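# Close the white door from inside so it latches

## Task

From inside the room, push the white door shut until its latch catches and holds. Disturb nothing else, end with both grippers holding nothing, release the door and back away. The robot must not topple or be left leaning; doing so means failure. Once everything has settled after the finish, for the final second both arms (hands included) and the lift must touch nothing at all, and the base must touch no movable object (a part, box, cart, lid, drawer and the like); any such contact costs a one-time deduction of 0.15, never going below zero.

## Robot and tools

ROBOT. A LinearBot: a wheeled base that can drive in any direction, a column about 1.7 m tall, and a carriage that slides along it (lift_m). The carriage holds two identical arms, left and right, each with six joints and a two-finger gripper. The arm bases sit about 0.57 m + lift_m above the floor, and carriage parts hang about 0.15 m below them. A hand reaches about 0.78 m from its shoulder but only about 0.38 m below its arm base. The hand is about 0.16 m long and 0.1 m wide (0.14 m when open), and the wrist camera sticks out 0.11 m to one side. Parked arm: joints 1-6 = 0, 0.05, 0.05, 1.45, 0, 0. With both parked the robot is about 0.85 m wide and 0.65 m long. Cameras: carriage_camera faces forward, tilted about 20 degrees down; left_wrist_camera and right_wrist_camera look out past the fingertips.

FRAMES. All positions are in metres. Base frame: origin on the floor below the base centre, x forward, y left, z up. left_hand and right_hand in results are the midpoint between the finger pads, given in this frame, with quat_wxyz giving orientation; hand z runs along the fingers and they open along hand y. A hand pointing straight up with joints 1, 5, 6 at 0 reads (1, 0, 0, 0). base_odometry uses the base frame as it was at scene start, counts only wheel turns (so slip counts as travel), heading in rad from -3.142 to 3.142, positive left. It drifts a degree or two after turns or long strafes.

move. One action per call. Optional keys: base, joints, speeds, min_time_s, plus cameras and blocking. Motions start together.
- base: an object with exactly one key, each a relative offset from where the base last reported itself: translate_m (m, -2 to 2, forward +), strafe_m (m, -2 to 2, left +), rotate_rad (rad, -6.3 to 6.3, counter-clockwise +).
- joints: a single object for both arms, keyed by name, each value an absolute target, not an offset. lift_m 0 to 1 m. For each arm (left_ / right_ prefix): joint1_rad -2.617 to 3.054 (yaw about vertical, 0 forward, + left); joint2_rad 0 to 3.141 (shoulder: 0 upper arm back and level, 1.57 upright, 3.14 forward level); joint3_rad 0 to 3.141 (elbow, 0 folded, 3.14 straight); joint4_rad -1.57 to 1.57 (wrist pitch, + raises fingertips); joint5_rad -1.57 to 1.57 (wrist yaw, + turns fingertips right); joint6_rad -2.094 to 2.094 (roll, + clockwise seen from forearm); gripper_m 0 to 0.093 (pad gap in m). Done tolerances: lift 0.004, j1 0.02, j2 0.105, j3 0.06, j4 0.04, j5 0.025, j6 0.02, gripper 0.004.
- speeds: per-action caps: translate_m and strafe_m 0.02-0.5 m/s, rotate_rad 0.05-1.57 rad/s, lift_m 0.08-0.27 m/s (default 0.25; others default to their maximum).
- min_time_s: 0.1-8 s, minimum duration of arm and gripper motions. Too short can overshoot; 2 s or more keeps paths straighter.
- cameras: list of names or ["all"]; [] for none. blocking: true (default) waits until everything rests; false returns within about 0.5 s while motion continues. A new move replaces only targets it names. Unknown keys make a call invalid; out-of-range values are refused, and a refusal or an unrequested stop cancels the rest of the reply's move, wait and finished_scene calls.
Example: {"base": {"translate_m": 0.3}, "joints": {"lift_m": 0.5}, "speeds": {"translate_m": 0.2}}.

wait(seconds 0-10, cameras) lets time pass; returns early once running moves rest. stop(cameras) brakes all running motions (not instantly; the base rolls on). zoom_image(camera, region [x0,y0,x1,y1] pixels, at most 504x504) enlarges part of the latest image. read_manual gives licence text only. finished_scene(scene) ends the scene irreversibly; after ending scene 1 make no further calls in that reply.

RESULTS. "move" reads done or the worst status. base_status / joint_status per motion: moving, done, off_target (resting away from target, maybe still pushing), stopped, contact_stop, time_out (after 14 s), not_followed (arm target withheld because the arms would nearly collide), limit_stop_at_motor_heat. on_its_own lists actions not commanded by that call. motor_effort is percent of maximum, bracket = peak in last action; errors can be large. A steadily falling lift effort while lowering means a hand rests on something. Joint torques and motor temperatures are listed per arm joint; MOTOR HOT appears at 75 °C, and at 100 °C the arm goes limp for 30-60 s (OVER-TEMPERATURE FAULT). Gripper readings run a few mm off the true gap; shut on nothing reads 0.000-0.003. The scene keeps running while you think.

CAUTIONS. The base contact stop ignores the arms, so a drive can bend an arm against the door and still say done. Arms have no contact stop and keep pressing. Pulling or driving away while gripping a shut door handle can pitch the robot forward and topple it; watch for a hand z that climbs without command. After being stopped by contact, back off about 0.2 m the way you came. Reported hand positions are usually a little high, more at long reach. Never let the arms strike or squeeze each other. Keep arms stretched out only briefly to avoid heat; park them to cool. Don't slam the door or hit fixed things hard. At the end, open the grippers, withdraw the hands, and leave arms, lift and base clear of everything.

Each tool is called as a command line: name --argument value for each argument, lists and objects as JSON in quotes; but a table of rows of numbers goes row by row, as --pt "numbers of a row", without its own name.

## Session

move

Scene clock: 0.00 s.
Joint torques (N m): no reading
Motor temperatures (°C): left_arm=[30 33 34 29 28 30 27] | right_arm=[30 31 32 28 29 29 31]
base_odometry: x=+0.000 y=+0.000 heading=+0.000
base_status: not commanded
joint_positions: lift_m=+0.300 left_joint1_rad=-0.008 left_joint2_rad=+0.051 left_joint3_rad=+0.041 left_joint4_rad=+1.440 left_joint5_rad=+0.011 left_joint6_rad=+0.011 left_gripper_m=+0.09396 right_joint1_rad=+0.018 right_joint2_rad=+0.067 right_joint3_rad=+0.063 right_joint4_rad=+1.446 right_joint5_rad=+0.039 right_joint6_rad=-0.006 right_gripper_m=+0.09396
joint_status: not commanded
motor_effort: lift_m=+18 drive_wheels=+1
left_hand: x=+0.2522 y=+0.2949 z=+1.3106 quat_wxyz=(+0.997, +0.006, +0.071, +0.001) (m; base frame)
right_hand: x=+0.2488 y=-0.3033 z=+1.3166 quat_wxyz=(+0.998, +0.018, +0.064, +0.005) (m; base frame)
pictures: carriage_camera, left_wrist_camera, right_wrist_camera
Images, in order (width x height): carriage_camera 672x504, left_wrist_camera 672x504, right_wrist_camera 672x504.

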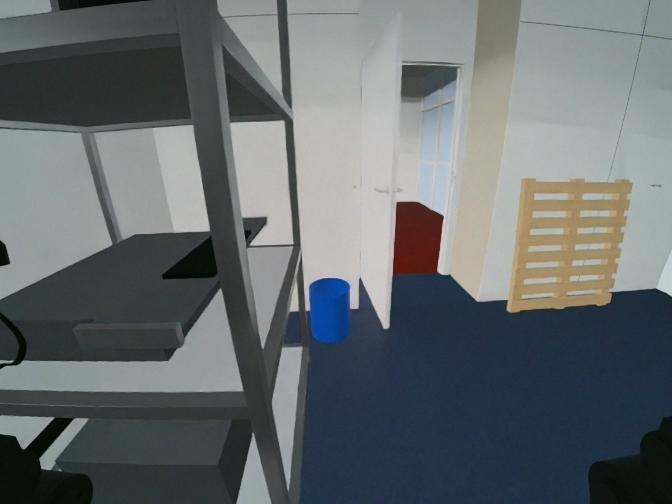

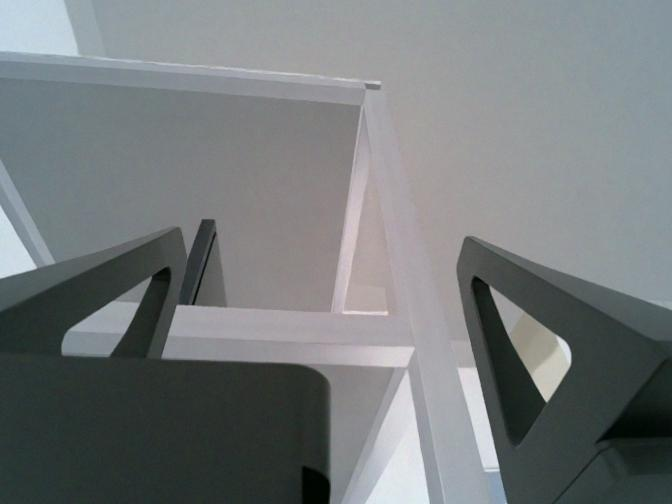

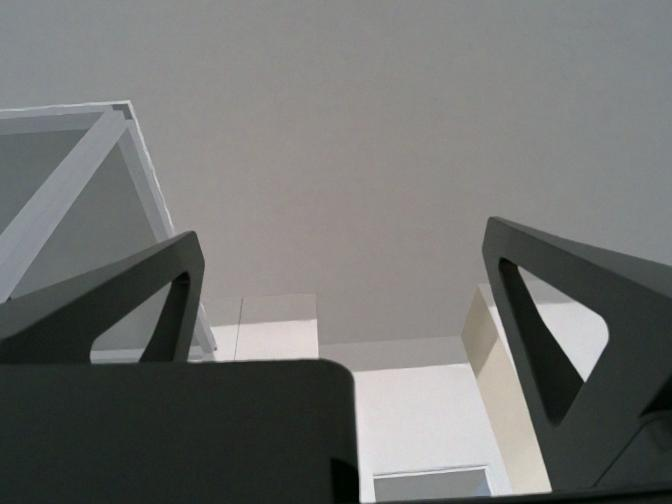

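move --base '{"rotate_rad": 0.07}'

move --base '{"strafe_m": -0.69}' --joints '{"left_gripper_m": 0.0, "lift_m": 0.38}' --cameras '["carriage_camera"]'

Scene clock: 13.50 s.
Joint torques (N m): left_arm=[-0.12 3.86 5.53 -0.12 0.08 0.06] | right_arm=[-0.23 3.9 6.09 -0.21 -0.1 -0.05]
move: done
base_odometry: x=+0.000 y=+0.000 heading=+0.070
base_status: done
joint_positions: lift_m=+0.300 left_joint1_rad=-0.008 left_joint2_rad=+0.051 left_joint3_rad=+0.041 left_joint4_rad=+1.440 left_joint5_rad=+0.011 left_joint6_rad=+0.011 left_gripper_m=+0.09396 right_joint1_rad=+0.018 right_joint2_rad=+0.067 right_joint3_rad=+0.063 right_joint4_rad=+1.446 right_joint5_rad=+0.039 right_joint6_rad=-0.006 right_gripper_m=+0.09396
joint_status: not commanded
motor_effort: lift_m=+18(18) drive_wheels=-2(10)
left_hand: x=+0.2522 y=+0.2949 z=+1.3106 quat_wxyz=(+0.997, +0.006, +0.071, +0.001) (m; base frame)
right_hand: x=+0.2489 y=-0.3033 z=+1.3166 quat_wxyz=(+0.998, +0.018, +0.065, +0.005) (m; base frame)
pictures: none

Scene clock: 17.20 s.
Joint torques (N m): left_arm=[-0.25 3.85 5.65 -0.11 0.11 0.02] | right_arm=[-0.06 3.82 6.08 -0.21 -0.1 -0.05]
move: done
base_odometry: x=+0.047 y=-0.688 heading=+0.069
base_status: done
joint_positions: lift_m=+0.380 left_joint1_rad=-0.007 left_joint2_rad=+0.051 left_joint3_rad=+0.041 left_joint4_rad=+1.440 left_joint5_rad=+0.011 left_joint6_rad=+0.011 left_gripper_m=+0.00066 right_joint1_rad=+0.019 right_joint2_rad=+0.067 right_joint3_rad=+0.063 right_joint4_rad=+1.446 right_joint5_rad=+0.039 right_joint6_rad=-0.006 right_gripper_m=+0.09396
joint_status: all done
motor_effort: lift_m=+18(22) drive_wheels=-1(19)
left_hand: x=+0.2522 y=+0.2949 z=+1.3907 quat_wxyz=(+0.997, +0.006, +0.071, +0.001) (m; base frame)
right_hand: x=+0.2489 y=-0.3032 z=+1.3966 quat_wxyz=(+0.998, +0.018, +0.065, +0.005) (m; base frame)
pictures: carriage_camera
Images, in order (width x height): carriage_camera 672x504.

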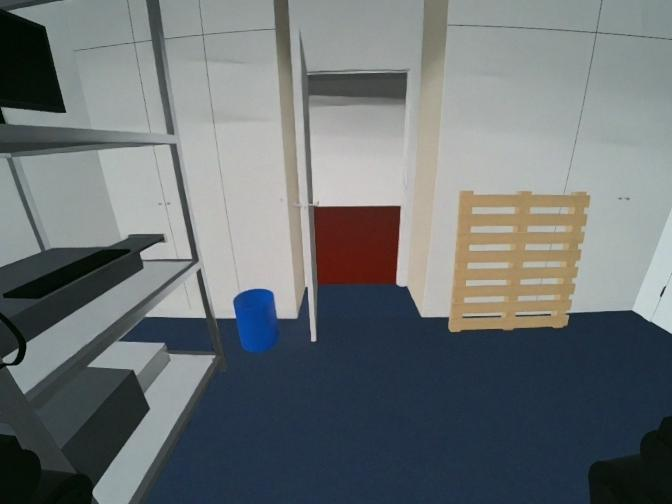

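move --base '{"translate_m": 1.23}' --joints '{"left_joint2_rad": 2.2, "left_joint3_rad": 1.85, "left_joint4_rad": 0.35, "left_joint5_rad": 0, "left_joint6_rad": 0, "left_joint1_rad": 0.05}' --min_time_s 2.5 --cameras '["carriage_camera"]'

Scene clock: 28.60 s.
Joint torques (N m): left_arm=[0.42 -13.09 9.76 1.94 -0.01 -0.11] | right_arm=[-0.16 3.82 6.11 -0.22 -0.09 -0.05]
move: done
base_odometry: x=+1.275 y=-0.604 heading=+0.069
base_status: done
joint_positions: lift_m=+0.380 left_joint1_rad=+0.044 left_joint2_rad=+2.193 left_joint3_rad=+1.821 left_joint4_rad=+0.355 left_joint5_rad=+0.011 left_joint6_rad=+0.011 left_gripper_m=+0.00066 right_joint1_rad=+0.019 right_joint2_rad=+0.067 right_joint3_rad=+0.063 right_joint4_rad=+1.446 right_joint5_rad=+0.039 right_joint6_rad=-0.006 right_gripper_m=+0.09396
joint_status: all done
motor_effort: lift_m=+18(18) drive_wheels=-2(18)
left_hand: x=+0.8864 y=+0.3248 z=+1.2515 quat_wxyz=(+0.701, -0.008, +0.713, +0.015) (m; base frame)
right_hand: x=+0.2490 y=-0.3032 z=+1.3966 quat_wxyz=(+0.998, +0.018, +0.065, +0.005) (m; base frame)
pictures: carriage_camera
Images, in order (width x height): carriage_camera 672x504.

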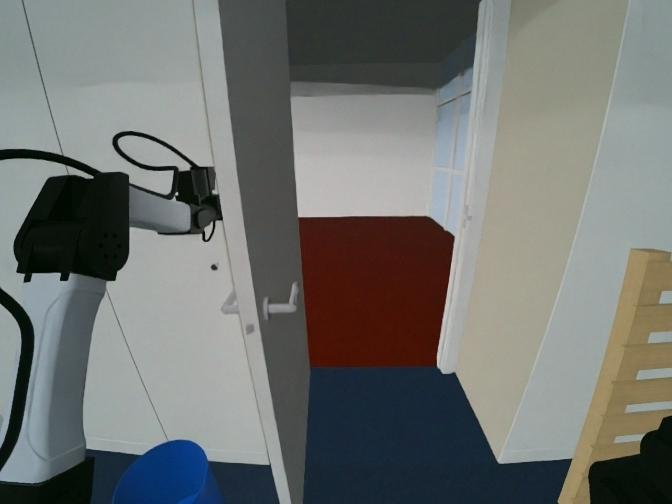

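move --base '{"strafe_m": -0.4}' --speeds '{"strafe_m": 0.16}'

move --base '{"translate_m": 0.32}' --speeds '{"translate_m": 0.13}'

move --base '{"strafe_m": 0.13}' --speeds '{"strafe_m": 0.08}' --joints '{"left_joint1_rad": -0.7, "left_joint5_rad": -0.7, "left_joint2_rad": 2.6, "left_joint3_rad": 2.6, "left_joint4_rad": 0.0}' --min_time_s 3.5 --cameras '["carriage_camera"]'

Scene clock: 39.63 s.
Joint torques (N m): left_arm=[-0.03 -13.15 9.81 1.96 0.26 -0.01] | right_arm=[-0.16 3.82 6.09 -0.19 -0.09 -0.04]
Motor temperatures (°C): left_arm=[30 41 39 34 28 30 28] | right_arm=[30 32 33 28 29 29 31]
move: done
base_odometry: x=+1.302 y=-1.003 heading=+0.069
base_status: done
joint_positions: lift_m=+0.380 left_joint1_rad=+0.050 left_joint2_rad=+2.193 left_joint3_rad=+1.821 left_joint4_rad=+0.354 left_joint5_rad=-0.013 left_joint6_rad=+0.006 left_gripper_m=+0.00065 right_joint1_rad=+0.019 right_joint2_rad=+0.067 right_joint3_rad=+0.063 right_joint4_rad=+1.446 right_joint5_rad=+0.039 right_joint6_rad=-0.006 right_gripper_m=+0.09396
joint_status: not commanded
motor_effort: lift_m=+18(18) drive_wheels=-2(14)
left_hand: x=+0.8860 y=+0.3329 z=+1.2512 quat_wxyz=(+0.700, -0.020, +0.713, +0.024) (m; base frame)
right_hand: x=+0.2490 y=-0.3032 z=+1.3966 quat_wxyz=(+0.998, +0.018, +0.065, +0.005) (m; base frame)
pictures: none

Scene clock: 43.03 s.
Joint torques (N m): left_arm=[-0.44 -13.03 9.65 1.97 0.28 0.03] | right_arm=[-0.18 3.78 6.16 -0.19 -0.09 -0.04]
move: done
base_odometry: x=+1.622 y=-0.981 heading=+0.069
base_status: done
joint_positions: lift_m=+0.380 left_joint1_rad=+0.055 left_joint2_rad=+2.193 left_joint3_rad=+1.821 left_joint4_rad=+0.352 left_joint5_rad=-0.015 left_joint6_rad=+0.004 left_gripper_m=+0.00065 right_joint1_rad=+0.019 right_joint2_rad=+0.067 right_joint3_rad=+0.063 right_joint4_rad=+1.446 right_joint5_rad=+0.039 right_joint6_rad=-0.006 right_gripper_m=+0.09396
joint_status: not commanded
motor_effort: lift_m=+18(18) drive_wheels=-2(12)
left_hand: x=+0.8858 y=+0.3365 z=+1.2510 quat_wxyz=(+0.700, -0.023, +0.714, +0.026) (m; base frame)
right_hand: x=+0.2490 y=-0.3032 z=+1.3966 quat_wxyz=(+0.998, +0.018, +0.065, +0.005) (m; base frame)
pictures: none

Scene clock: 46.83 s.
Joint torques (N m): left_arm=[-0.57 -14.67 9.43 1.71 -0.06 -0.02] | right_arm=[-0.2 3.88 6.04 -0.19 -0.1 -0.04]
move: done
base_odometry: x=+1.613 y=-0.852 heading=+0.068
base_status: done
joint_positions: lift_m=+0.380 left_joint1_rad=-0.695 left_joint2_rad=+2.585 left_joint3_rad=+2.571 left_joint4_rad=+0.011 left_joint5_rad=-0.684 left_joint6_rad=+0.004 left_gripper_m=+0.00065 right_joint1_rad=+0.019 right_joint2_rad=+0.067 right_joint3_rad=+0.063 right_joint4_rad=+1.446 right_joint5_rad=+0.039 right_joint6_rad=-0.006 right_gripper_m=+0.09396
joint_status: all done
motor_effort: lift_m=+18(18) drive_wheels=-2(10)
left_hand: x=+0.8222 y=-0.0660 z=+1.2695 quat_wxyz=(+0.706, +0.006, +0.708, -0.002) (m; base frame)
right_hand: x=+0.2490 y=-0.3032 z=+1.3966 quat_wxyz=(+0.998, +0.018, +0.065, +0.005) (m; base frame)
pictures: carriage_camera
Images, in order (width x height): carriage_camera 672x504.

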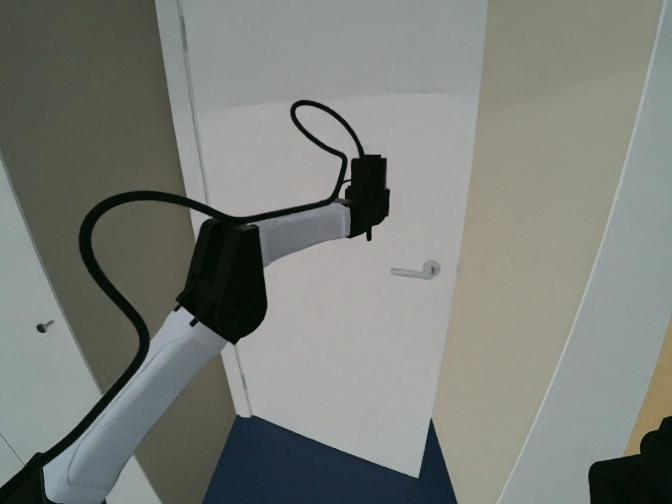

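Nearly identical to scene 2.

move --base '{"translate_m": 0.45}' --speeds '{"translate_m": 0.09}'

move --base '{"translate_m": -0.35}' --cameras '["carriage_camera"]'

zoom_image --camera "carriage_camera" --region '[380, 100, 580, 454]'

Scene clock: 58.33 s.
Joint torques (N m): left_arm=[19.45 -9.81 7.15 2.56 -1.28 0.01] | right_arm=[-0.18 3.9 6.12 -0.19 -0.11 -0.07]
Motor temperatures (°C): left_arm=[33 47 42 36 28 30 28] | right_arm=[30 33 34 28 29 29 31]
move: done
base_odometry: x=+2.062 y=-0.821 heading=+0.068
base_status: done
joint_positions: lift_m=+0.380 left_joint1_rad=-0.955 left_joint2_rad=+2.539 left_joint3_rad=+2.597 left_joint4_rad=-0.080 left_joint5_rad=-0.586 left_joint6_rad=+0.004 left_gripper_m=+0.00064 right_joint1_rad=+0.019 right_joint2_rad=+0.067 right_joint3_rad=+0.063 right_joint4_rad=+1.445 right_joint5_rad=+0.039 right_joint6_rad=-0.006 right_gripper_m=+0.09396
joint_status: not commanded
motor_effort: lift_m=+18(18) drive_wheels=+8(17)
left_hand: x=+0.6967 y=-0.2165 z=+1.2932 quat_wxyz=(+0.690, +0.136, +0.700, -0.123) (m; base frame)
right_hand: x=+0.2491 y=-0.3032 z=+1.3966 quat_wxyz=(+0.998, +0.018, +0.065, +0.005) (m; base frame)
pictures: none

Scene clock: 61.10 s.
Joint torques (N m): left_arm=[0.28 -15.23 6.95 1.93 -0.07 0.03] | right_arm=[-0.16 3.84 6.02 -0.14 -0.1 -0.04]
move: done
base_odometry: x=+1.712 y=-0.844 heading=+0.068
base_status: done
joint_positions: lift_m=+0.380 left_joint1_rad=-0.706 left_joint2_rad=+2.592 left_joint3_rad=+2.597 left_joint4_rad=-0.010 left_joint5_rad=-0.686 left_joint6_rad=+0.004 left_gripper_m=+0.00064 right_joint1_rad=+0.019 right_joint2_rad=+0.067 right_joint3_rad=+0.063 right_joint4_rad=+1.446 right_joint5_rad=+0.039 right_joint6_rad=-0.006 right_gripper_m=+0.09396
joint_status: not commanded
motor_effort: lift_m=+18(18) drive_wheels=+0(18)
left_hand: x=+0.8181 y=-0.0724 z=+1.2718 quat_wxyz=(+0.706, +0.010, +0.709, -0.005) (m; base frame)
right_hand: x=+0.2488 y=-0.3032 z=+1.3966 quat_wxyz=(+0.998, +0.018, +0.064, +0.005) (m; base frame)
pictures: carriage_camera
Images, in order (width x height): carriage_camera 672x504.

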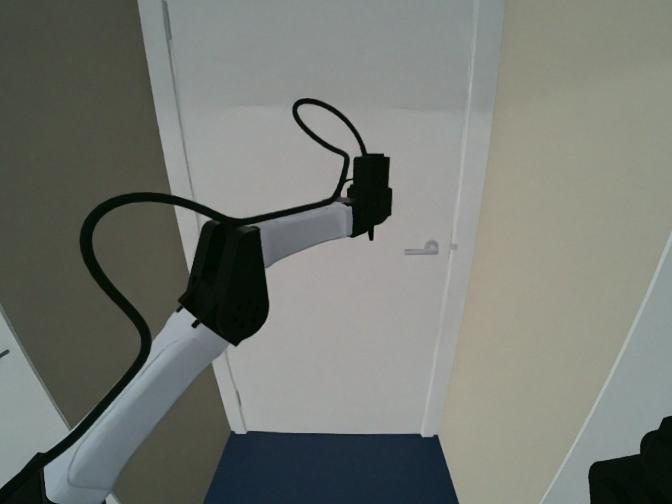

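Scaled by 1.424 from the camera's 672x504 image, which has a finer 960x720 frame.

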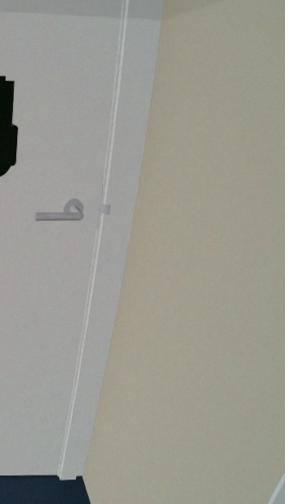

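finished_scene --scene 3

The scene is finished: the task was done.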